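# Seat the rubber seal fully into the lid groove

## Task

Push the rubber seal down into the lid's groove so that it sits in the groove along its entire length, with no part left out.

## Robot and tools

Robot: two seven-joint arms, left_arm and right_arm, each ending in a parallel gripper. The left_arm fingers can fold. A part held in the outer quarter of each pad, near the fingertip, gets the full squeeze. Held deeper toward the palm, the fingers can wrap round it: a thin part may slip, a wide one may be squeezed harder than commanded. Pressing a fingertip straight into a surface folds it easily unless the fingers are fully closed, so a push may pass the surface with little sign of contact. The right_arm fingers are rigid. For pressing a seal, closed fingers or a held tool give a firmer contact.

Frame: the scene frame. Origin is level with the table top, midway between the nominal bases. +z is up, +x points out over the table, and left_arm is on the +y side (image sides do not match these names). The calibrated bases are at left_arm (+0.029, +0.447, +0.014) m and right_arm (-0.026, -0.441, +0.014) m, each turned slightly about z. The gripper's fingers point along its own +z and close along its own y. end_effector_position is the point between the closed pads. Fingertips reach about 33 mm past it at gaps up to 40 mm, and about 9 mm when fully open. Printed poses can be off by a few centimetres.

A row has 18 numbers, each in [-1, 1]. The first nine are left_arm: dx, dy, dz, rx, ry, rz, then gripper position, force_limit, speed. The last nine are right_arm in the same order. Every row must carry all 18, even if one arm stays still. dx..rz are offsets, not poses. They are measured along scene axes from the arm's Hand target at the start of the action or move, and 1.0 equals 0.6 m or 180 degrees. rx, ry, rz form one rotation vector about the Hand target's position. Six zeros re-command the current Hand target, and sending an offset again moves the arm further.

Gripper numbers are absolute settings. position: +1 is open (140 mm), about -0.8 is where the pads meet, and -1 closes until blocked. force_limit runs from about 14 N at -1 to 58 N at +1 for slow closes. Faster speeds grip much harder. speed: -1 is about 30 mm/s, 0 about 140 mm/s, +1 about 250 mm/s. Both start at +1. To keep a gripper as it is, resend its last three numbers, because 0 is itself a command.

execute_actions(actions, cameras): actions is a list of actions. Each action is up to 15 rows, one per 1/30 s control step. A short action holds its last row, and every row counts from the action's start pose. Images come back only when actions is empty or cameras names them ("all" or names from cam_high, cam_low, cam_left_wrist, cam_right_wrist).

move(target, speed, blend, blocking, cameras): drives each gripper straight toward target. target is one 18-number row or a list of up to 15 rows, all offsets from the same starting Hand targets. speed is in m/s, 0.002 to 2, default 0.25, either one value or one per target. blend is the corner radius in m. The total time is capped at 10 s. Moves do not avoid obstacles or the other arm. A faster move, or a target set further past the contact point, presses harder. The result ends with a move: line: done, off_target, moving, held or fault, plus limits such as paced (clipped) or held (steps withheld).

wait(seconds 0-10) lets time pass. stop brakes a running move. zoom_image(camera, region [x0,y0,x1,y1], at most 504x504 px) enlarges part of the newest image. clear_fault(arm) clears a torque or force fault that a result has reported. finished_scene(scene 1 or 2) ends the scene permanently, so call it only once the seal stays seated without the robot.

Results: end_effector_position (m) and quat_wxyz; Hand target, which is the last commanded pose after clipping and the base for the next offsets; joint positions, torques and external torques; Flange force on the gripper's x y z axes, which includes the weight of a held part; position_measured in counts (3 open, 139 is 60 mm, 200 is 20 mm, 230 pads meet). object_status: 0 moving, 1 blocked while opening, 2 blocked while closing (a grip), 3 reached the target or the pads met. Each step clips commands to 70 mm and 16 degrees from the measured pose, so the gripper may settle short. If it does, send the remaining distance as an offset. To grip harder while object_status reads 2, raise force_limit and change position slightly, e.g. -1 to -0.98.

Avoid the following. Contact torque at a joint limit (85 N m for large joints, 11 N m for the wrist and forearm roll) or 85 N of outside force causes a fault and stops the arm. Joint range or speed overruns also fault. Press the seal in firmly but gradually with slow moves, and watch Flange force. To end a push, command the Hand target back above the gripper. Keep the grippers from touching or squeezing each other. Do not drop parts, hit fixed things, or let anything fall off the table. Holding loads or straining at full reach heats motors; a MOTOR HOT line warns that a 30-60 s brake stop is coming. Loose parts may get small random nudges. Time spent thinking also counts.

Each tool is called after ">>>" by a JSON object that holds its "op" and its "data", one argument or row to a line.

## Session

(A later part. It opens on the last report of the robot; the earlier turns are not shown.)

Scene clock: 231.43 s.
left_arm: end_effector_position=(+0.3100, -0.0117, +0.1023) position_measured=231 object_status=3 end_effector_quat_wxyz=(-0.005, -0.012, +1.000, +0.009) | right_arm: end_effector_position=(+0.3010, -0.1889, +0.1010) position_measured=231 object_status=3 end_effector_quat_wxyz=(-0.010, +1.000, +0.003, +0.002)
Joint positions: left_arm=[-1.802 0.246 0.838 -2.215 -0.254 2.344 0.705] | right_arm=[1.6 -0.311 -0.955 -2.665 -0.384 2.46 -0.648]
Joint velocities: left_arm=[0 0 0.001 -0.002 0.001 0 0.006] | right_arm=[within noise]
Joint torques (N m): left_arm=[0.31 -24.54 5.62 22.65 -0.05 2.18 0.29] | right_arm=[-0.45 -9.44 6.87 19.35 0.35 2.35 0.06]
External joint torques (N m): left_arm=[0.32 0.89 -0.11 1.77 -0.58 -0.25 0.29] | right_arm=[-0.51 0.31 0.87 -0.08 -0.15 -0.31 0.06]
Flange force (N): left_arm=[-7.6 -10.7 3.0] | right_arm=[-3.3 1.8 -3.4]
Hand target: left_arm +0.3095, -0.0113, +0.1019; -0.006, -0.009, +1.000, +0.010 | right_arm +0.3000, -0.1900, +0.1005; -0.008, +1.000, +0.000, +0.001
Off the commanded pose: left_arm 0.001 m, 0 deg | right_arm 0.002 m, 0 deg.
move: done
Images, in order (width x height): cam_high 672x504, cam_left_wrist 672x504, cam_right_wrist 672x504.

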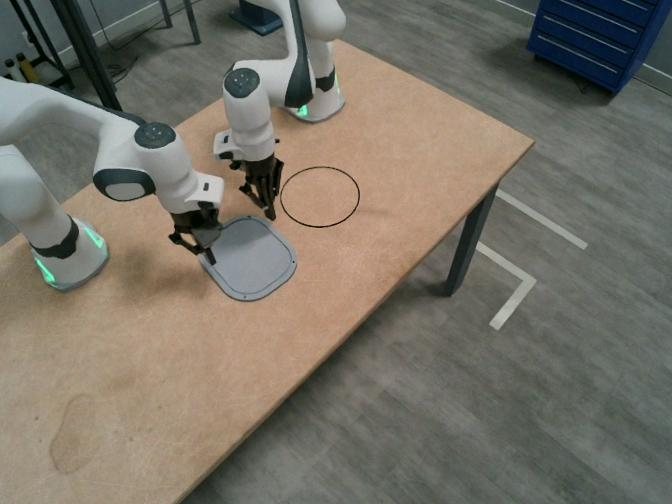

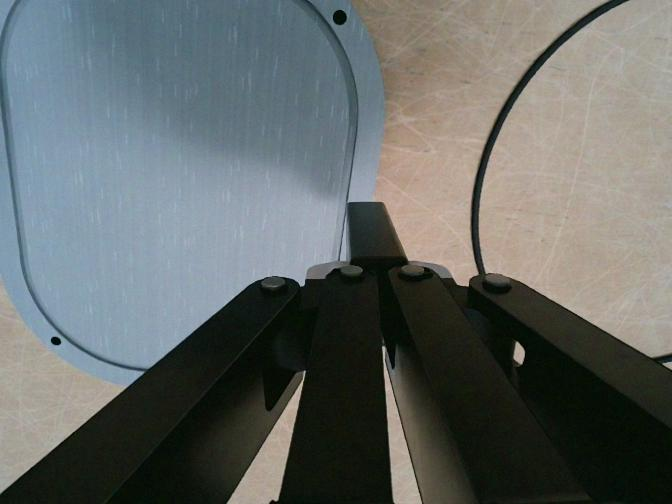

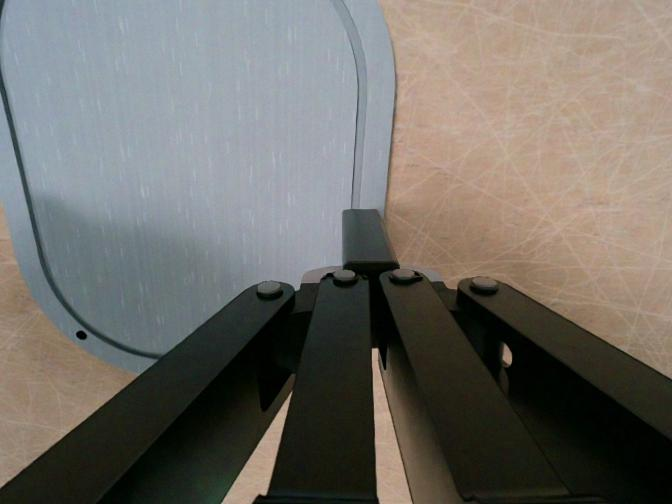

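>>> {"op": "move", "data": {
  "target": [
    [-0.015,0.485,-0.03,0,0,0,-1,-0.1,-1,0.0,0.435,-0.03,0,0,0,-0.45,-0.1,-0.1],
    [-0.015,0.485,-0.03,0,0,0,-1,-0.1,-1,0.0,0.435,-0.1105,0,0,0,-0.45,-0.1,0]
  ],
  "cameras": ["cam_left_wrist","cam_right_wrist"],
  "speed": [0.15,0.03]
}}

>>> {"op": "zoom_image", "data": {
  "camera": "cam_right_wrist",
  "region": [270, 150, 470, 300]
}}

Scene clock: 250.90 s.
left_arm: end_effector_position=(+0.3010, +0.2787, +0.0840) position_measured=231 object_status=3 end_effector_quat_wxyz=(-0.006, -0.013, +1.000, +0.009) | right_arm: end_effector_position=(+0.2994, +0.0713, +0.0347) position_measured=186 object_status=3 end_effector_quat_wxyz=(-0.008, +1.000, -0.001, +0.001)
Joint positions: left_arm=[-1.237 -0.564 0.858 -2.902 0.64 2.379 0.534] | right_arm=[1.64 0.534 -0.618 -2.003 0.468 2.411 -0.874]
Joint torques (N m): left_arm=[0.27 -4.27 -8.73 18.88 0.9 2.27 0.27] | right_arm=[-0.9 -38.88 -8.86 20.27 0.51 2.93 -0.36]
External joint torques (N m): left_arm=[0.25 0.03 -0.49 0.68 0.4 -0.18 0.27] | right_arm=[-1 0.09 0.56 0.24 -0.02 0.27 -0.36]
Flange force (N): left_arm=[-0.3 1.1 -2.2] | right_arm=[3.0 -1.0 2.7]
Hand target: left_arm +0.3005, +0.2797, +0.0839; -0.006, -0.009, +1.000, +0.010 | right_arm +0.3000, +0.0710, +0.0342; -0.008, +1.000, +0.000, +0.001
Off the commanded pose: left_arm 0.001 m, 0 deg | right_arm 0.001 m, 0 deg.
move: done
Images, in order (width x height): cam_left_wrist 672x504, cam_right_wrist 672x504.

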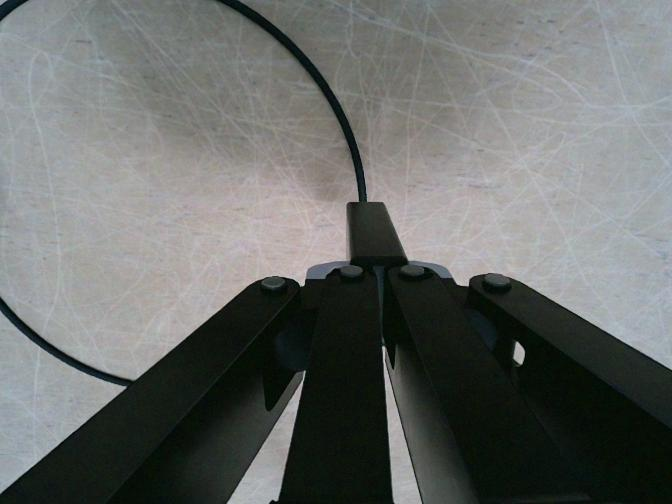

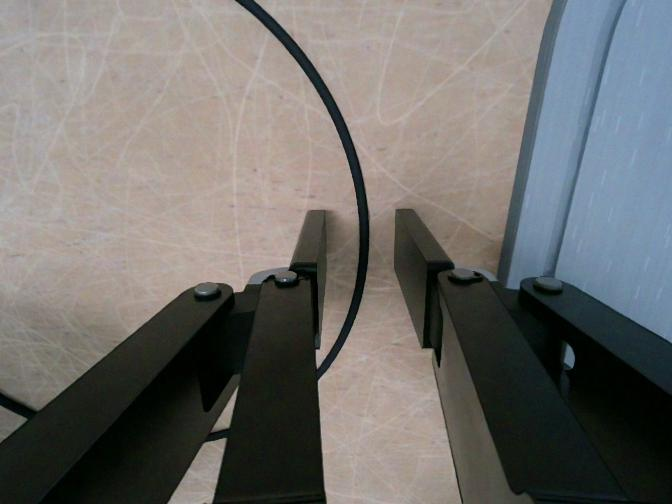

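Scaled by 2.520 from the camera's 672x504 image, which has a finer 960x720 frame.

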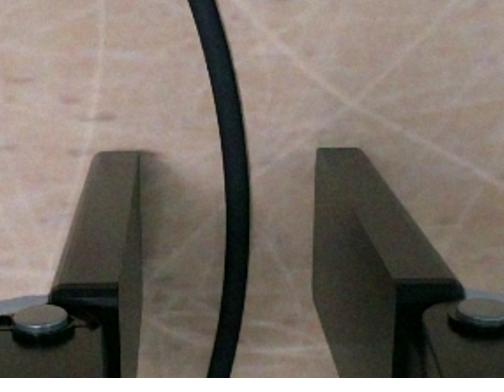

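>>> {"op": "move", "data": {
  "target": [
    [0,0,0,0,0,0,-1,-0.1,-1,0.0,0,-0.005,0,0,0,-0.45,-0.1,0]
  ],
  "speed": 0.01
}}

Scene clock: 254.10 s.
left_arm: end_effector_position=(+0.3010, +0.2787, +0.0840) position_measured=231 object_status=3 end_effector_quat_wxyz=(-0.006, -0.013, +1.000, +0.009) | right_arm: end_effector_position=(+0.2994, +0.0715, +0.0324) position_measured=186 object_status=3 end_effector_quat_wxyz=(-0.008, +1.000, -0.001, +0.001)
Joint positions: left_arm=[-1.237 -0.564 0.858 -2.902 0.64 2.379 0.534] | right_arm=[1.633 0.537 -0.61 -2.003 0.468 2.416 -0.874]
Joint velocities: left_arm=[within noise] | right_arm=[-0.003 -0.001 0.004 0 0 0.003 0]
Joint torques (N m): left_arm=[0.2 -4.25 -8.72 18.84 0.87 2.28 0.33] | right_arm=[-0.46 -38.71 -9.19 20.2 0.52 2.98 -0.37]
External joint torques (N m): left_arm=[0.14 0.07 -0.51 0.58 0.37 -0.18 0.33] | right_arm=[-0.41 0.41 0.3 0.23 -0.02 0.32 -0.37]
Flange force (N): left_arm=[-0.4 0.8 -1.9] | right_arm=[2.2 -1.1 2.5]
Hand target: left_arm +0.3005, +0.2797, +0.0839; -0.006, -0.009, +1.000, +0.010 | right_arm +0.3000, +0.0710, +0.0312; -0.008, +1.000, +0.000, +0.001
Off the commanded pose: left_arm 0.001 m, 0 deg | right_arm 0.001 m, 0 deg.
move: done

>>> {"op": "move", "data": {
  "target": [
    [0,0,0,0,0,0,-1,-0.1,-1,0.0,0,-0.001,0,0,0,-1,-0.1,-1]
  ],
  "speed": 0.01
}}

>>> {"op": "wait", "data": {
  "seconds": 1.5
}}

Scene clock: 259.00 s.
left_arm: end_effector_position=(+0.3010, +0.2787, +0.0840) position_measured=231 object_status=3 end_effector_quat_wxyz=(-0.006, -0.013, +1.000, +0.009) | right_arm: end_effector_position=(+0.3009, +0.0668, +0.0323) position_measured=226 object_status=2 end_effector_quat_wxyz=(-0.006, +1.000, -0.005, -0.002)
Joint positions: left_arm=[-1.237 -0.564 0.858 -2.902 0.64 2.379 0.534] | right_arm=[1.629 0.534 -0.613 -2.007 0.468 2.409 -0.874]
Joint torques (N m): left_arm=[0.23 -4.24 -8.74 18.84 0.9 2.28 0.3] | right_arm=[1.39 -35.82 -6.5 20.98 1.29 4.29 -0.36]
External joint torques (N m): left_arm=[0.18 0.05 -0.51 0.59 0.39 -0.17 0.3] | right_arm=[1.22 3.3 2.8 0.93 0.75 1.65 -0.36]
Flange force (N): left_arm=[-0.3 1.0 -2.0] | right_arm=[3.9 -8.7 13.2]
Hand target: left_arm +0.3005, +0.2797, +0.0839; -0.006, -0.009, +1.000, +0.010 | right_arm +0.3000, +0.0710, +0.0306; -0.008, +1.000, +0.000, +0.001
Off the commanded pose: left_arm 0.001 m, 0 deg | right_arm 0.005 m, 1 deg.
move: off_target (right_arm)

Scene clock: 260.50 s.
left_arm: end_effector_position=(+0.3010, +0.2787, +0.0840) position_measured=231 object_status=3 end_effector_quat_wxyz=(-0.006, -0.013, +1.000, +0.009) | right_arm: end_effector_position=(+0.3009, +0.0668, +0.0323) position_measured=226 object_status=2 end_effector_quat_wxyz=(-0.006, +1.000, -0.005, -0.002)
Joint positions: left_arm=[-1.237 -0.564 0.858 -2.902 0.64 2.379 0.534] | right_arm=[1.629 0.534 -0.613 -2.007 0.468 2.409 -0.874]
Joint torques (N m): left_arm=[0.25 -4.34 -8.68 18.87 0.9 2.29 0.3] | right_arm=[1.4 -35.8 -6.5 21.02 1.31 4.28 -0.33]
External joint torques (N m): left_arm=[0.27 -0.04 -0.42 0.7 0.4 -0.17 0.3] | right_arm=[1.41 3.24 2.94 1.04 0.77 1.64 -0.33]
Flange force (N): left_arm=[-0.4 1.3 -2.3] | right_arm=[3.7 -9.0 13.0]
Hand target: left_arm +0.3005, +0.2797, +0.0839; -0.006, -0.009, +1.000, +0.010 | right_arm +0.3000, +0.0710, +0.0306; -0.008, +1.000, +0.000, +0.001
Tool commands: left_gripper/position=-1.0 left_gripper/force_limit=-0.1 left_gripper/speed=-1.0 right_gripper/position=-1.0 right_gripper/force_limit=-0.1 right_gripper/speed=-1.0
Off the commanded pose: left_arm 0.001 m, 0 deg | right_arm 0.005 m, 1 deg.
wait: 1.50 s; at rest by 0.17 s

>>> {"op": "move", "data": {
  "target": [
    [0,0,-0.06,0,0,0,-0.45,-0.1,0,0.0,0,0.003,0,0,0,-1,-0.1,-1],
    [0,0,-0.084,0.00,0,0,-0.45,-0.1,0,0.0,0,0.003,0,0,0,-1,-0.1,-1]
  ],
  "speed": [0.05,0.01],
  "cameras": ["cam_left_wrist","cam_right_wrist"]
}}

Scene clock: 270.00 s.
left_arm: end_effector_position=(+0.3004, +0.2803, +0.0339) position_measured=186 object_status=3 end_effector_quat_wxyz=(-0.007, -0.012, +1.000, +0.011) | right_arm: end_effector_position=(+0.3009, +0.0668, +0.0323) position_measured=226 object_status=2 end_effector_quat_wxyz=(-0.006, +1.000, -0.005, -0.002)
Joint positions: left_arm=[-1.353 -0.357 1.012 -2.923 0.656 2.609 0.538] | right_arm=[1.629 0.534 -0.613 -2.007 0.468 2.409 -0.874]
Joint velocities: left_arm=[-0.001 -0.001 0.002 -0.001 0 0.004 -0.001] | right_arm=[within noise]
Joint torques (N m): left_arm=[-0.69 -4.4 -5.71 16.44 0.31 2.78 0.24] | right_arm=[1.6 -37.06 -7.55 21.04 0.83 3.86 -0.29]
External joint torques (N m): left_arm=[-0.67 1.34 0.27 0.71 -0.06 0.34 0.24] | right_arm=[1.6 1.89 1.86 1.11 0.3 1.23 -0.29]
Flange force (N): left_arm=[-8.3 -7.1 11.7] | right_arm=[1.5 -6.2 7.4]
Hand target: left_arm +0.3005, +0.2797, +0.0335; -0.006, -0.009, +1.000, +0.010 | right_arm +0.3000, +0.0710, +0.0324; -0.008, +1.000, +0.000, +0.001
Off the commanded pose: left_arm 0.001 m, 0 deg | right_arm 0.004 m, 1 deg.
move: off_target (right_arm)
Images, in order (width x height): cam_left_wrist 672x504, cam_right_wrist 672x504.

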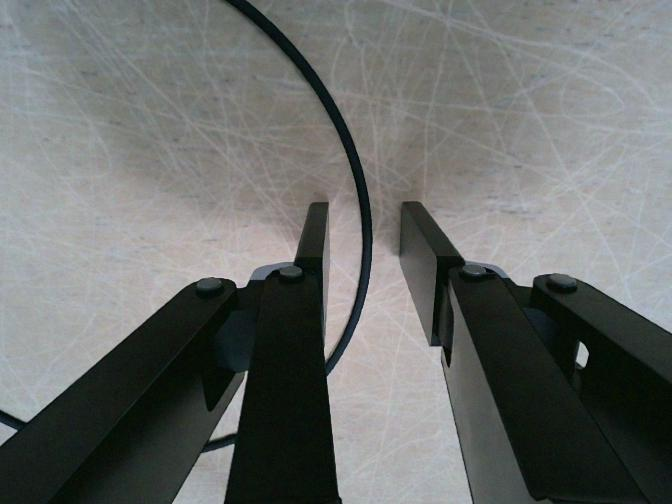

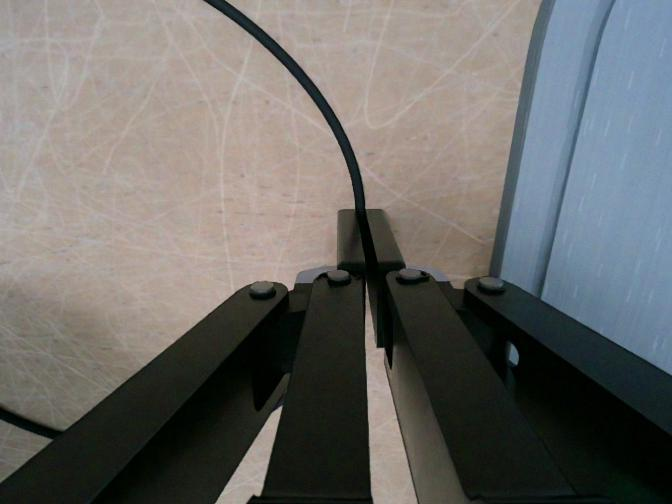

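>>> {"op": "move", "data": {
  "target": [
    [0,0,-0.0025,0,0,0,-0.45,-0.1,0,0.0,0,0,0,0,0,-1,-0.1,-1],
    [0,0,-0.0025,0.00,0,0,-1,-0.1,-1,0.0,0,0,0,0,0,-1,-0.1,-1]
  ],
  "speed": 0.01
}}

>>> {"op": "wait", "data": {
  "seconds": 1.5,
  "cameras": ["cam_left_wrist"]
}}

Scene clock: 276.37 s.
left_arm: end_effector_position=(+0.3003, +0.2801, +0.0323) position_measured=226 object_status=0 end_effector_quat_wxyz=(-0.007, -0.012, +1.000, +0.010) | right_arm: end_effector_position=(+0.3009, +0.0668, +0.0323) position_measured=226 object_status=2 end_effector_quat_wxyz=(-0.006, +1.000, -0.005, -0.002)
Joint positions: left_arm=[-1.363 -0.351 1.023 -2.923 0.656 2.617 0.538] | right_arm=[1.629 0.534 -0.613 -2.007 0.468 2.409 -0.874]
Joint torques (N m): left_arm=[-0.59 -4.61 -5.47 16.42 0.63 2.72 0.23] | right_arm=[1.63 -37.11 -7.55 21.04 0.82 3.86 -0.28]
External joint torques (N m): left_arm=[-0.63 1.06 0.39 0.79 0.28 0.28 0.22] | right_arm=[1.72 1.92 1.95 1.1 0.28 1.22 -0.28]
Flange force (N): left_arm=[-7.1 -5.3 9.8] | right_arm=[1.3 -6.2 7.4]
Hand target: left_arm +0.3005, +0.2797, +0.0320; -0.006, -0.009, +1.000, +0.010 | right_arm +0.3000, +0.0710, +0.0324; -0.008, +1.000, +0.000, +0.001
Off the commanded pose: left_arm 0.001 m, 0 deg | right_arm 0.004 m, 1 deg.
move: off_target (right_arm)

Scene clock: 277.87 s.
left_arm: end_effector_position=(+0.3003, +0.2801, +0.0323) position_measured=226 object_status=2 end_effector_quat_wxyz=(-0.007, -0.012, +1.000, +0.010) | right_arm: end_effector_position=(+0.3009, +0.0668, +0.0323) position_measured=226 object_status=2 end_effector_quat_wxyz=(-0.006, +1.000, -0.005, -0.002)
Joint positions: left_arm=[-1.363 -0.351 1.023 -2.923 0.656 2.617 0.538] | right_arm=[1.629 0.534 -0.613 -2.007 0.468 2.409 -0.874]
Joint torques (N m): left_arm=[-0.55 -4.5 -5.48 16.41 0.63 2.73 0.28] | right_arm=[1.64 -37.1 -7.52 21.08 0.81 3.86 -0.3]
External joint torques (N m): left_arm=[-0.53 1.17 0.44 0.8 0.27 0.29 0.28] | right_arm=[1.6 1.94 1.87 1.05 0.28 1.21 -0.29]
Flange force (N): left_arm=[-7.5 -5.2 10.3] | right_arm=[1.5 -6.1 7.5]
Hand target: left_arm +0.3005, +0.2797, +0.0320; -0.006, -0.009, +1.000, +0.010 | right_arm +0.3000, +0.0710, +0.0324; -0.008, +1.000, +0.000, +0.001
Tool commands: left_gripper/position=-1.0 left_gripper/force_limit=-0.1 left_gripper/speed=-1.0 right_gripper/position=-1.0 right_gripper/force_limit=-0.1 right_gripper/speed=-1.0
Off the commanded pose: left_arm 0.001 m, 0 deg | right_arm 0.004 m, 1 deg.
wait: 1.50 s; at rest by 0.17 s
Images, in order (width x height): cam_left_wrist 672x504.

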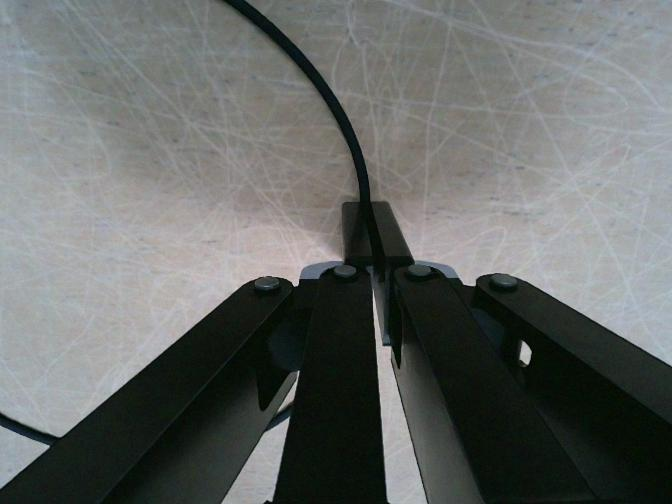

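>>> {"op": "move", "data": {
  "target": [
    [0,0,0.13,0,0,0,-1,-0.1,-1,0,-0.007,0.13,0,0,0,-1,-0.1,-1]
  ],
  "cameras": ["cam_left_wrist","cam_right_wrist","cam_high"],
  "speed": 0.05
}}

Scene clock: 310.77 s.
left_arm: end_effector_position=(+0.3007, +0.2792, +0.1094) position_measured=226 object_status=2 end_effector_quat_wxyz=(-0.006, -0.010, +1.000, +0.010) | right_arm: end_effector_position=(+0.3003, +0.0666, +0.1096) position_measured=226 object_status=2 end_effector_quat_wxyz=(-0.009, +1.000, +0.003, +0.001)
Joint positions: left_arm=[-1.218 -0.654 0.808 -2.882 0.626 2.268 0.535] | right_arm=[1.729 0.394 -0.733 -2.003 0.358 2.287 -0.817]
Joint velocities: left_arm=[-0.001 0 0 0 0.001 -0.004 -0.001] | right_arm=[within noise]
Joint torques (N m): left_arm=[-0.07 -3.08 -9.36 20.55 0.14 2.23 0.22] | right_arm=[0.29 -34.49 -8.97 22.42 0.53 2.37 0.2]
External joint torques (N m): left_arm=[-0.06 0.1 -0.19 1.38 -0.42 -0.22 0.22] | right_arm=[0.27 0.23 -0.75 0.43 -0.08 -0.31 0.2]
Flange force (N): left_arm=[-3.6 -2.5 -2.7] | right_arm=[0.4 -1.4 -1.7]
Hand target: left_arm +0.3005, +0.2797, +0.1100; -0.006, -0.009, +1.000, +0.010 | right_arm +0.3000, +0.0668, +0.1104; -0.008, +1.000, +0.000, +0.001
Off the commanded pose: left_arm 0.001 m, 0 deg | right_arm 0.001 m, 0 deg.
move: done
Images, in order (width x height): cam_high 672x504, cam_left_wrist 672x504, cam_right_wrist 672x504.

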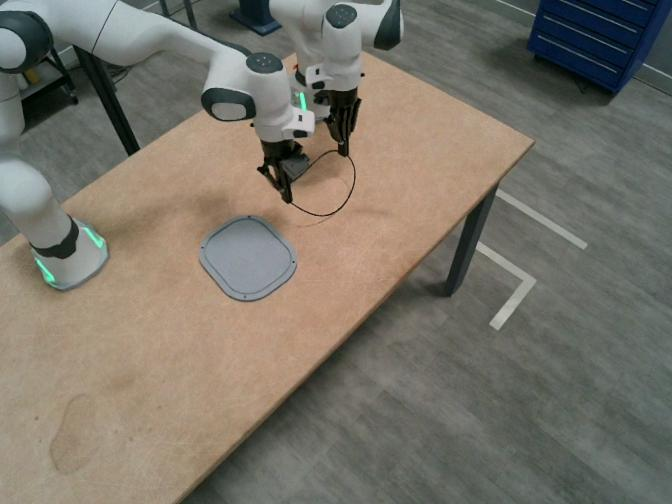

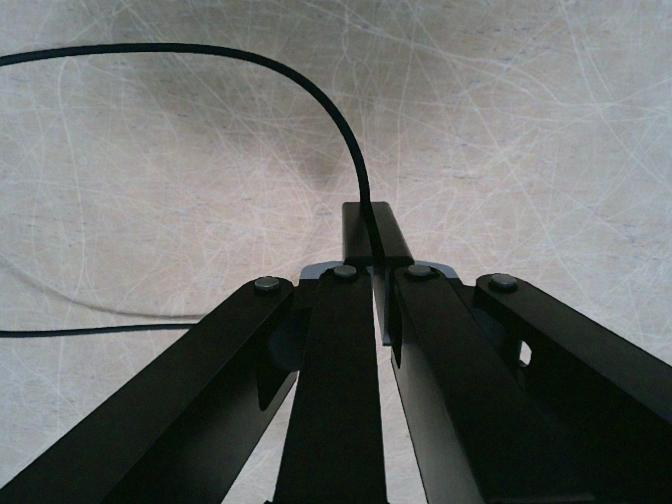

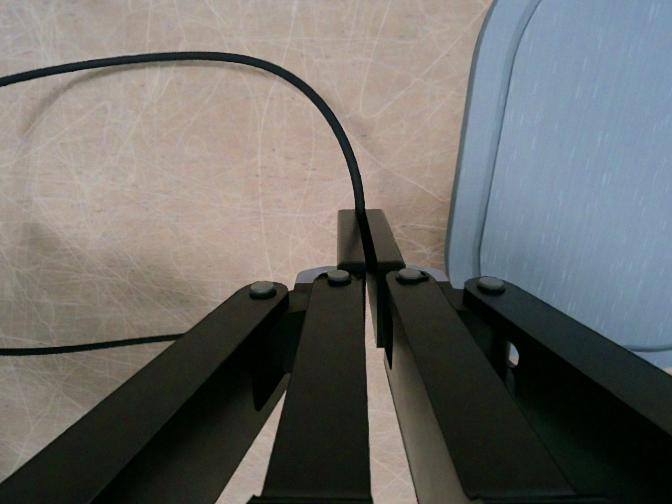

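>>> {"op": "move", "data": {
  "target": [
    [0.018,-0.498,0,0,0,0,-1,-0.1,-1,-0.003,-0.422,0,0,0,0,-1,-0.1,-1],
    [0.018,-0.498,-0.06,0,0,0,-1,-0.1,-1,-0.003,-0.422,-0.06,0,0,0,-1,-0.1,-1]
  ],
  "cameras": ["cam_left_wrist","cam_right_wrist","cam_high"],
  "speed": [0.1,0.04]
}}

>>> {"op": "zoom_image", "data": {
  "camera": "cam_high",
  "region": [160, 140, 360, 310]
}}

Scene clock: 321.47 s.
left_arm: end_effector_position=(+0.3106, -0.0184, +0.0743) position_measured=226 object_status=2 end_effector_quat_wxyz=(-0.007, -0.011, +1.000, +0.012) | right_arm: end_effector_position=(+0.2982, -0.1869, +0.0748) position_measured=226 object_status=2 end_effector_quat_wxyz=(-0.008, +1.000, -0.002, +0.001)
Joint positions: left_arm=[-1.679 0.309 0.705 -2.197 -0.293 2.387 0.726] | right_arm=[1.627 -0.205 -0.972 -2.685 -0.29 2.56 -0.7]
Joint velocities: left_arm=[within noise] | right_arm=[0.002 0.003 -0.002 0 0.001 0.002 -0.007]
Joint torques (N m): left_arm=[0.22 -29.22 6.42 21.5 -0.06 2.68 0.19] | right_arm=[0.38 -10.8 4.09 18.94 0.71 2.89 -0.37]
External joint torques (N m): left_arm=[0.25 0.55 0.08 1.33 -0.56 0.26 0.19] | right_arm=[0.38 0.64 0.1 0.24 0.28 0.23 -0.37]
Flange force (N): left_arm=[-4.7 -6.3 2.8] | right_arm=[5.3 -4.4 6.1]
Hand target: left_arm +0.3113, -0.0191, +0.0740; -0.006, -0.009, +1.000, +0.010 | right_arm +0.2982, -0.1864, +0.0744; -0.008, +1.000, +0.000, +0.001
Off the commanded pose: left_arm 0.001 m, 0 deg | right_arm 0.001 m, 0 deg.
move: done
Images, in order (width x height): cam_high 672x504, cam_left_wrist 672x504, cam_right_wrist 672x504.

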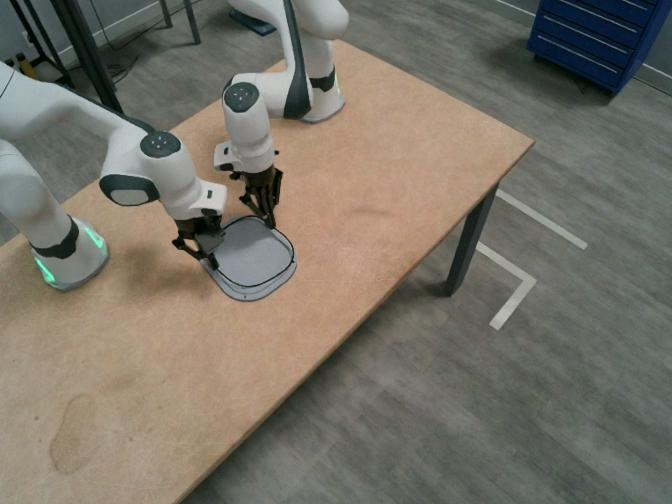

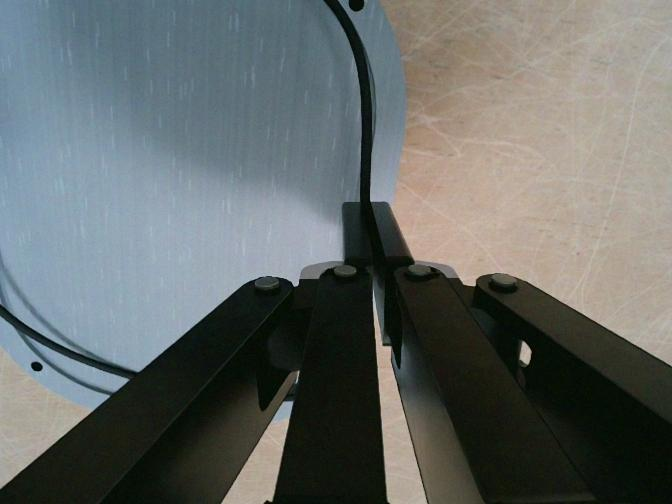

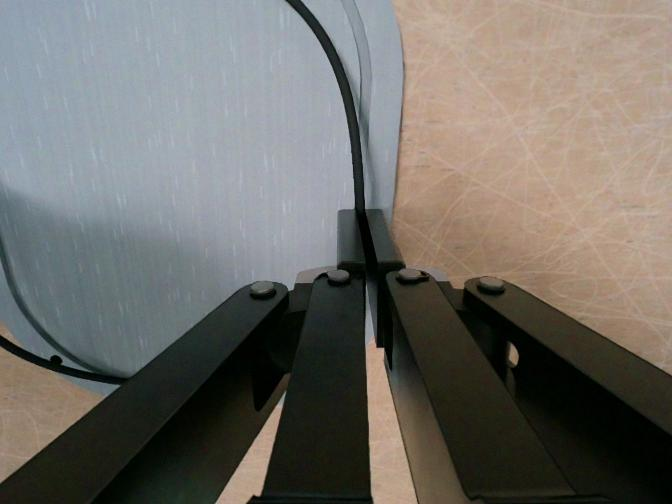

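Scaled by 2.520 from the camera's 672x504 image, which has a finer 960x720 frame.

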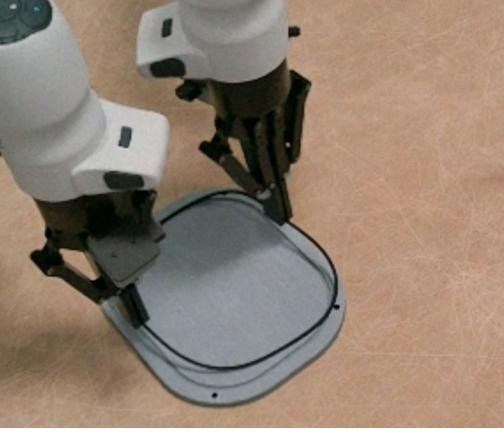

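>>> {"op": "move", "data": {
  "target": [0.002,0.002,-0.022,0,0,-0.035,-1,-0.1,-1,-0.002,-0.0025,-0.022,0,0,-0.035,-1,-0.1,-1],
  "cameras": ["cam_left_wrist","cam_right_wrist","cam_high"],
  "speed": 0.04
}}

>>> {"op": "zoom_image", "data": {
  "camera": "cam_high",
  "region": [160, 140, 360, 310]
}}

>>> {"op": "zoom_image", "data": {
  "camera": "cam_right_wrist",
  "region": [250, 0, 470, 270]
}}

>>> {"op": "zoom_image", "data": {
  "camera": "cam_left_wrist",
  "region": [250, 0, 470, 270]
}}

Scene clock: 337.07 s.
left_arm: end_effector_position=(+0.3116, -0.0179, +0.0614) position_measured=226 object_status=2 end_effector_quat_wxyz=(-0.007, +0.042, +0.999, +0.011) | right_arm: end_effector_position=(+0.2977, -0.1880, +0.0620) position_measured=226 object_status=2 end_effector_quat_wxyz=(-0.008, +0.999, -0.051, +0.002)
Joint positions: left_arm=[-1.62 0.326 0.643 -2.203 -0.294 2.418 0.836] | right_arm=[1.631 -0.152 -0.972 -2.698 -0.23 2.614 -0.648]
Joint velocities: left_arm=[-0.001 0.001 0.001 0.001 0.001 0 0.006] | right_arm=[-0.001 0.001 0 0 -0.001 0 0.004]
Joint torques (N m): left_arm=[0.3 -30.58 6.22 20.79 0.4 2.7 0.27] | right_arm=[0.06 -11.48 3.93 18.15 0.71 2.94 0.13]
External joint torques (N m): left_arm=[0.3 0.58 0 1.04 -0.08 0.29 0.27] | right_arm=[-0.01 0.87 0.89 -0.1 0.31 0.27 0.14]
Flange force (N): left_arm=[-4.3 -4.1 2.4] | right_arm=[0.0 0.0 0.0]
Hand target: left_arm +0.3125, -0.0179, +0.0608; -0.006, +0.045, +0.999, +0.010 | right_arm +0.2970, -0.1879, +0.0612; -0.008, +0.998, -0.054, +0.002
Off the commanded pose: left_arm 0.001 m, 0 deg | right_arm 0.001 m, 0 deg.
move: done
Images, in order (width x height): cam_high 672x504, cam_left_wrist 672x504, cam_right_wrist 672x504.

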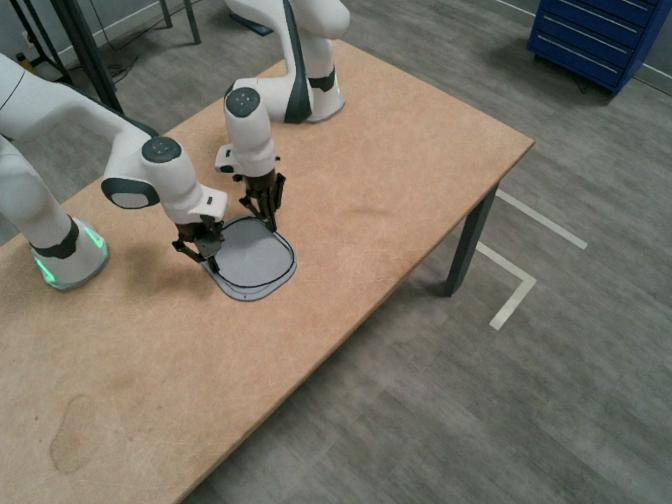

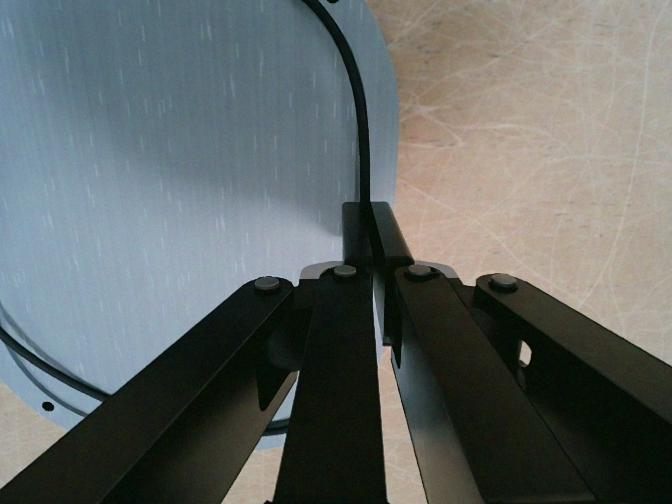

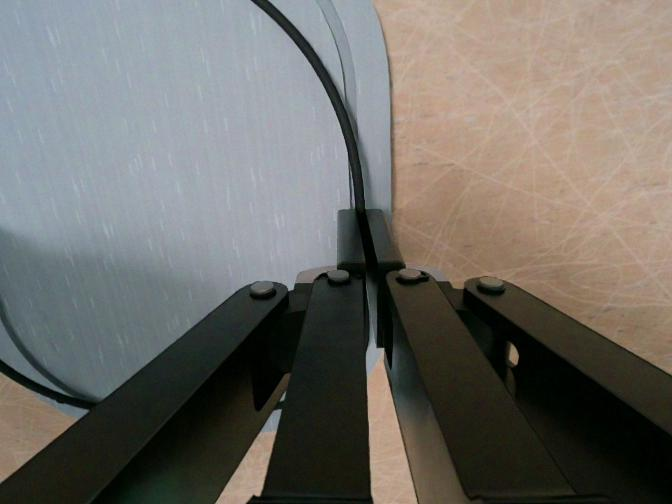

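Scaled by 2.520 from the camera's 672x504 image, which has a finer 960x720 frame.

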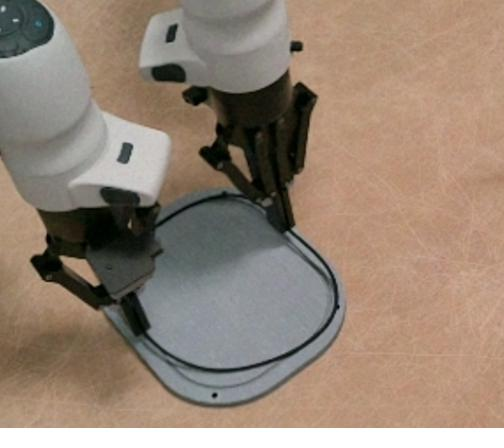

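Scaled by 1.867 from the camera's 672x504 image, which has a finer 960x720 frame.

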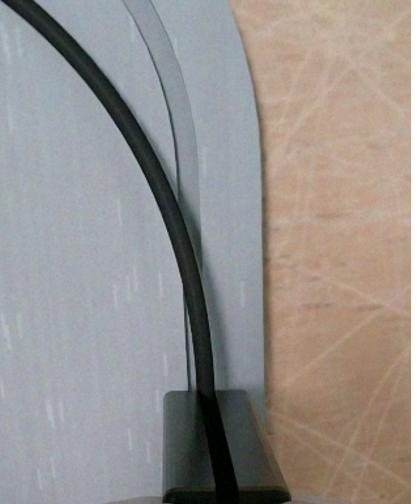

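Scaled by 1.867 from the camera's 672x504 image, which has a finer 960x720 frame.

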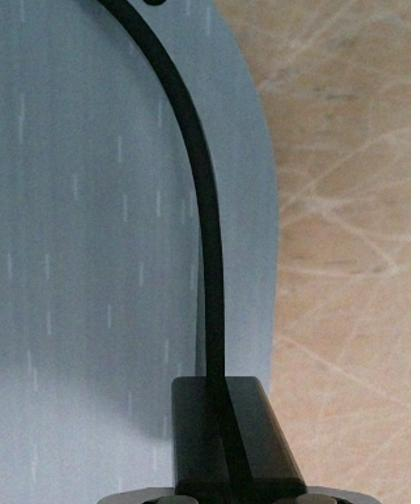

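>>> {"op": "move", "data": {
  "target": [0.0,0.0,-0.016,0,0,0,-1,-0.1,-1,0,0.0025,-0.016,0,0,0,-1,-0.1,-1],
  "speed": 0.02
}}

>>> {"op": "move", "data": {
  "target": [0.0,0.0,-0.007,0,0,0,-1,-0.1,-1,0,0.0,-0.007,0,0,0,-1,-0.1,-1],
  "speed": 0.01,
  "cameras": ["cam_left_wrist","cam_right_wrist","cam_high"]
}}

>>> {"op": "zoom_image", "data": {
  "camera": "cam_high",
  "region": [160, 140, 360, 310]
}}

Scene clock: 349.63 s.
left_arm: end_effector_position=(+0.3119, -0.0176, +0.0518) position_measured=226 object_status=2 end_effector_quat_wxyz=(-0.006, +0.044, +0.999, +0.011) | right_arm: end_effector_position=(+0.2971, -0.1865, +0.0522) position_measured=226 object_status=2 end_effector_quat_wxyz=(-0.008, +0.998, -0.057, +0.002)
Joint positions: left_arm=[-1.605 0.345 0.626 -2.204 -0.309 2.437 0.849] | right_arm=[1.67 -0.106 -0.999 -2.701 -0.169 2.65 -0.675]
Joint velocities: left_arm=[within noise] | right_arm=[0 0 0 0 0 0.001 -0.006]
Joint torques (N m): left_arm=[0.28 -30.93 6.49 20.54 -0.11 2.69 0.28] | right_arm=[0.51 -11.77 2.14 18.16 0.65 2.95 -0.35]
External joint torques (N m): left_arm=[0.28 0.94 0.02 1.03 -0.58 0.26 0.28] | right_arm=[0.47 0.83 -0.02 0.3 0.28 0.3 -0.34]
Flange force (N): left_arm=[-5.3 -5.3 4.2] | right_arm=[0.0 0.0 0.0]
Hand target: left_arm +0.3125, -0.0179, +0.0512; -0.006, +0.045, +0.999, +0.010 | right_arm +0.2970, -0.1864, +0.0516; -0.008, +0.998, -0.054, +0.002
Off the commanded pose: left_arm 0.001 m, 0 deg | right_arm 0.001 m, 0 deg.
move: done

Scene clock: 350.70 s.
left_arm: end_effector_position=(+0.3119, -0.0178, +0.0478) position_measured=226 object_status=2 end_effector_quat_wxyz=(-0.006, +0.044, +0.999, +0.011) | right_arm: end_effector_position=(+0.2971, -0.1866, +0.0481) position_measured=226 object_status=2 end_effector_quat_wxyz=(-0.008, +0.998, -0.057, +0.001)
Joint positions: left_arm=[-1.597 0.353 0.616 -2.204 -0.315 2.446 0.853] | right_arm=[1.689 -0.086 -1.013 -2.702 -0.138 2.664 -0.697]
Joint velocities: left_arm=[within noise] | right_arm=[0.001 0 -0.001 0 0.001 -0.002 -0.006]
Joint torques (N m): left_arm=[0.27 -31.23 6.61 20.31 -0.12 2.7 0.25] | right_arm=[0.69 -11.65 1.89 17.78 0.72 3.16 -0.32]
External joint torques (N m): left_arm=[0.33 0.92 0.13 0.89 -0.59 0.26 0.25] | right_arm=[0.65 0.98 0.1 0.06 0.36 0.5 -0.32]
Flange force (N): left_arm=[-4.9 -4.6 4.1] | right_arm=[0.0 0.0 0.0]
Hand target: left_arm +0.3125, -0.0179, +0.0470; -0.006, +0.045, +0.999, +0.010 | right_arm +0.2970, -0.1864, +0.0474; -0.008, +0.998, -0.054, +0.002
Off the commanded pose: left_arm 0.001 m, 0 deg | right_arm 0.001 m, 0 deg.
move: done
Images, in order (width x height): cam_high 672x504, cam_left_wrist 672x504, cam_right_wrist 672x504.

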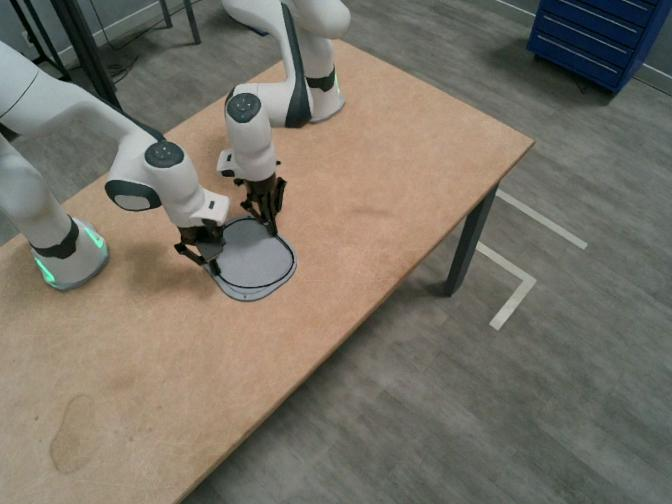

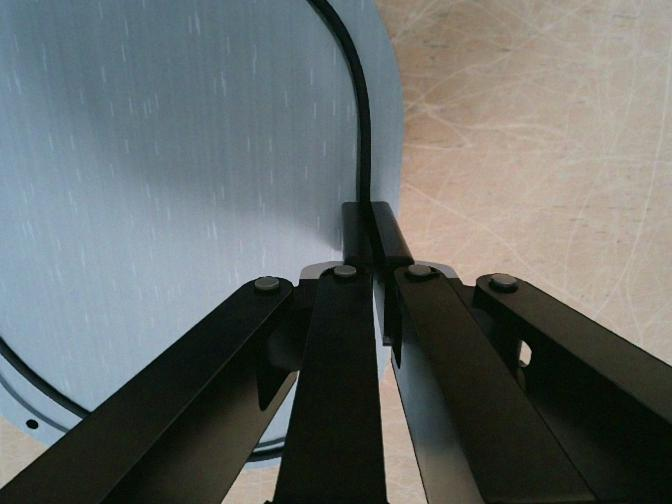

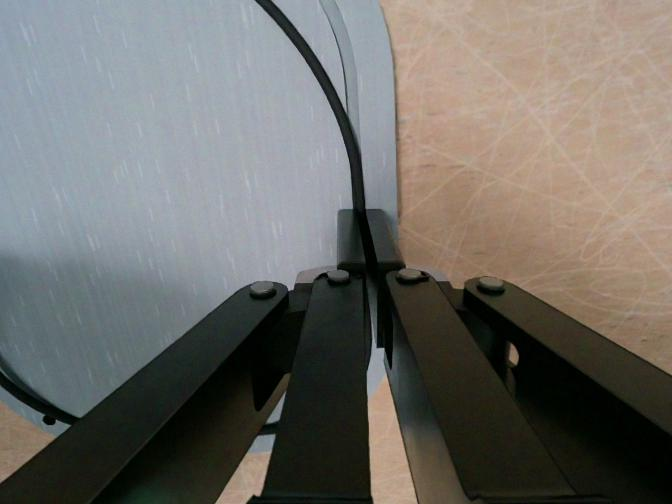

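Scaled by 2.520 from the camera's 672x504 image, which has a finer 960x720 frame.

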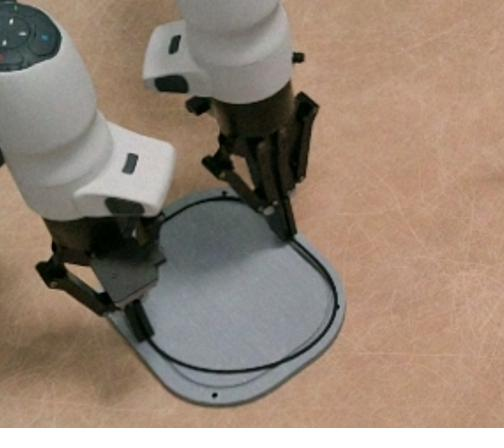

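>>> {"op": "move", "data": {
  "target": [0.01,-0.001,0,0,0,0,-1,-0.1,-1,0.01,-0.001,0,0,0,0,-1,-0.1,-1],
  "speed": 0.02,
  "cameras": ["cam_left_wrist","cam_right_wrist","cam_high"]
}}

>>> {"op": "zoom_image", "data": {
  "camera": "cam_high",
  "region": [190, 205, 310, 305]
}}

>>> {"op": "zoom_image", "data": {
  "camera": "cam_right_wrist",
  "region": [250, 0, 470, 270]
}}

>>> {"op": "zoom_image", "data": {
  "camera": "cam_left_wrist",
  "region": [250, 0, 470, 270]
}}

Scene clock: 361.63 s.
left_arm: end_effector_position=(+0.3184, -0.0186, +0.0474) position_measured=226 object_status=2 end_effector_quat_wxyz=(-0.005, +0.044, +0.999, +0.010) | right_arm: end_effector_position=(+0.2977, -0.1867, +0.0480) position_measured=226 object_status=2 end_effector_quat_wxyz=(-0.007, +0.998, -0.057, -0.004)
Joint positions: left_arm=[-1.579 0.361 0.608 -2.193 -0.317 2.446 0.862] | right_arm=[1.703 -0.077 -1.027 -2.692 -0.107 2.652 -0.726]
Joint velocities: left_arm=[within noise] | right_arm=[-0.001 0 0 0 0 0.001 -0.007]
Joint torques (N m): left_arm=[0.36 -31.55 6.71 21.12 0.12 2.5 0.33] | right_arm=[-0.41 -7.41 0.17 18.25 0.35 4.83 -0.52]
External joint torques (N m): left_arm=[0.55 0.88 0.28 1.77 -0.35 0.09 0.33] | right_arm=[-0.44 5.17 -1.46 0.44 -0.01 2.19 -0.52]
Flange force (N): left_arm=[-7.3 -7.0 3.2] | right_arm=[0.0 0.0 0.0]
Hand target: left_arm +0.3185, -0.0185, +0.0470; -0.006, +0.045, +0.999, +0.010 | right_arm +0.3030, -0.1870, +0.0474; -0.008, +0.998, -0.054, +0.002
Off the commanded pose: left_arm 0.000 m, 0 deg | right_arm 0.005 m, 1 deg.
move: off_target (right_arm)
Images, in order (width x height): cam_high 672x504, cam_left_wrist 672x504, cam_right_wrist 672x504.

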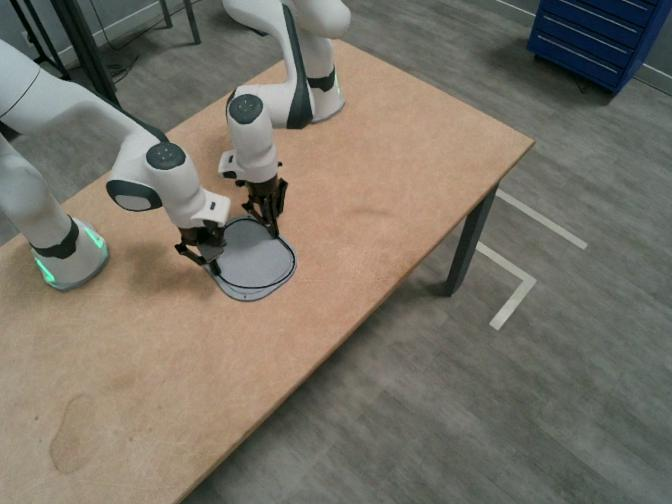

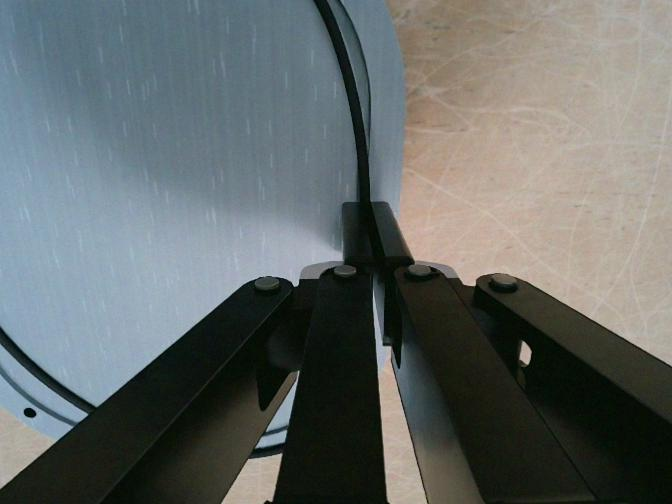

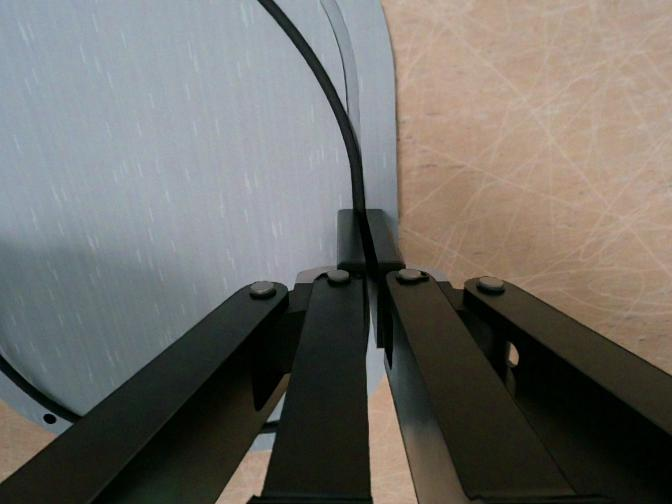

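Scaled by 4.200 from the camera's 672x504 image, which has a finer 960x720 frame.

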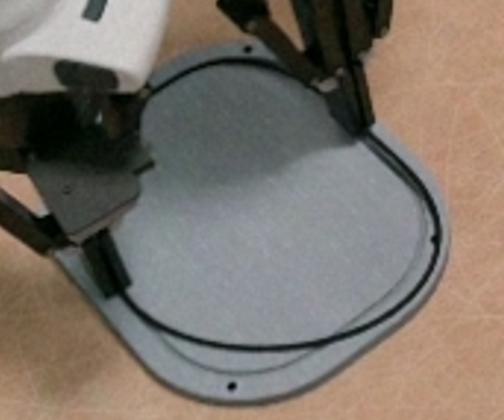

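Scaled by 1.867 from the camera's 672x504 image, which has a finer 960x720 frame.

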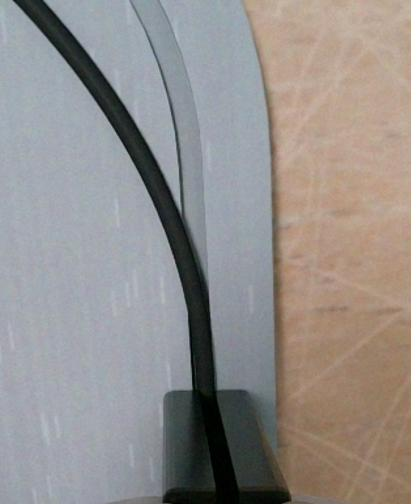

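Scaled by 1.867 from the camera's 672x504 image, which has a finer 960x720 frame.

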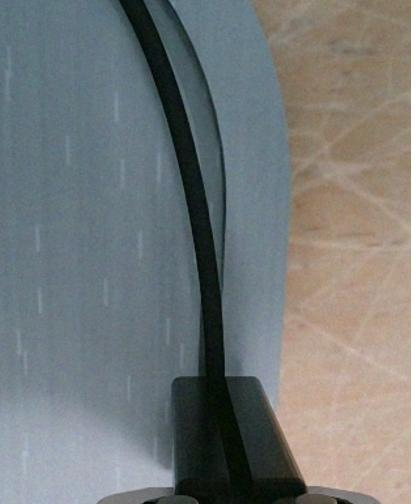

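>>> {"op": "move", "data": {
  "target": [
    [-0.002,0,0.012,0,0,0,-1,-0.1,-1,0.0,0.00,0.012,0,0,0,-1,-0.1,-1],
    [-0.002,0,0.012,0,0,-0.07,-1,-0.1,-1,0.0,0.00,0.012,0,0,-0.07,-1,-0.1,-1]
  ],
  "speed": 0.03,
  "cameras": ["cam_left_wrist","cam_right_wrist","cam_high"]
}}

>>> {"op": "zoom_image", "data": {
  "camera": "cam_high",
  "region": [190, 205, 310, 305]
}}

Scene clock: 379.33 s.
left_arm: end_effector_position=(+0.3161, -0.0178, +0.0532) position_measured=226 object_status=2 end_effector_quat_wxyz=(-0.006, +0.151, +0.988, +0.012) | right_arm: end_effector_position=(+0.3030, -0.1864, +0.0552) position_measured=226 object_status=2 end_effector_quat_wxyz=(-0.008, +0.987, -0.159, +0.003)
Joint positions: left_arm=[-1.542 0.336 0.568 -2.196 -0.268 2.436 1.04] | right_arm=[1.629 -0.098 -0.961 -2.689 -0.151 2.644 -0.49]
Joint velocities: left_arm=[0.001 0.001 0 0.002 0.001 0 0.005] | right_arm=[0.001 0 0 -0.001 0 0 0.007]
Joint torques (N m): left_arm=[0.33 -33.1 5.84 20.61 0.94 2.71 0.19] | right_arm=[-0.42 -12.75 2.83 18.36 0.45 2.65 0.13]
External joint torques (N m): left_arm=[0.37 -0.45 0.08 1.07 0.46 0.34 0.19] | right_arm=[-0.4 0.86 0.91 0.23 0.07 -0.01 0.13]
Flange force (N): left_arm=[-2.2 -0.9 -0.9] | right_arm=[0.0 0.0 0.0]
Hand target: left_arm +0.3173, -0.0185, +0.0542; -0.005, +0.155, +0.988, +0.011 | right_arm +0.3030, -0.1870, +0.0546; -0.008, +0.986, -0.164, +0.003
Off the commanded pose: left_arm 0.002 m, 0 deg | right_arm 0.001 m, 1 deg.
move: done
Images, in order (width x height): cam_high 672x504, cam_left_wrist 672x504, cam_right_wrist 672x504.

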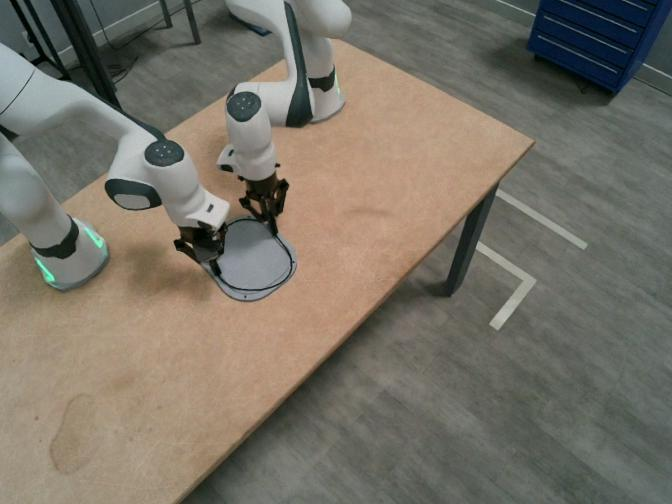

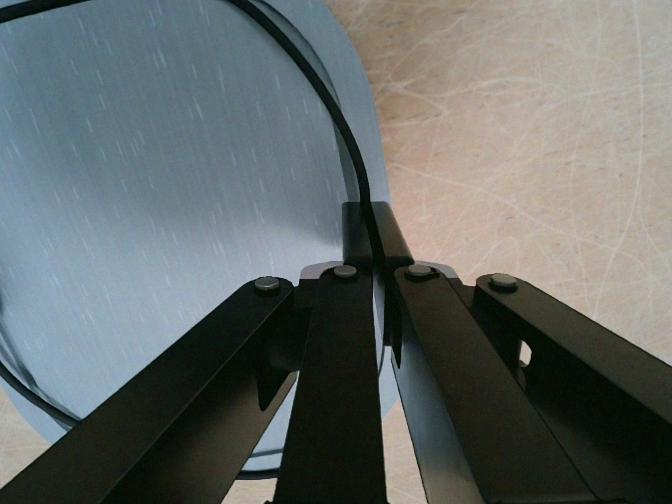

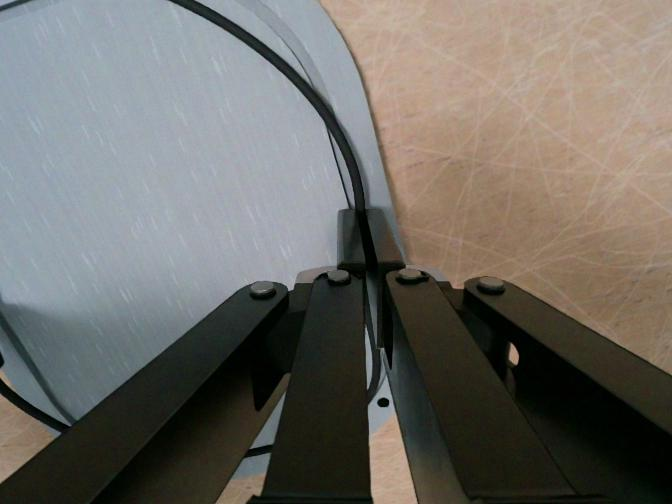

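Scaled by 4.200 from the camera's 672x504 image, which has a finer 960x720 frame.

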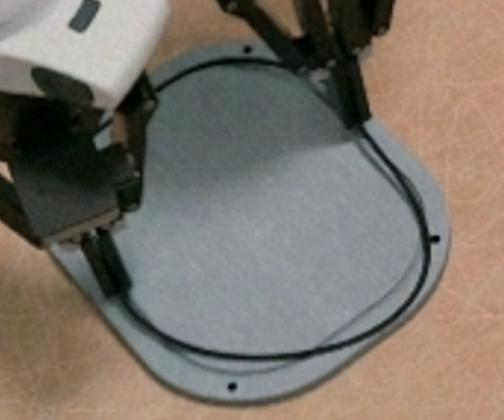

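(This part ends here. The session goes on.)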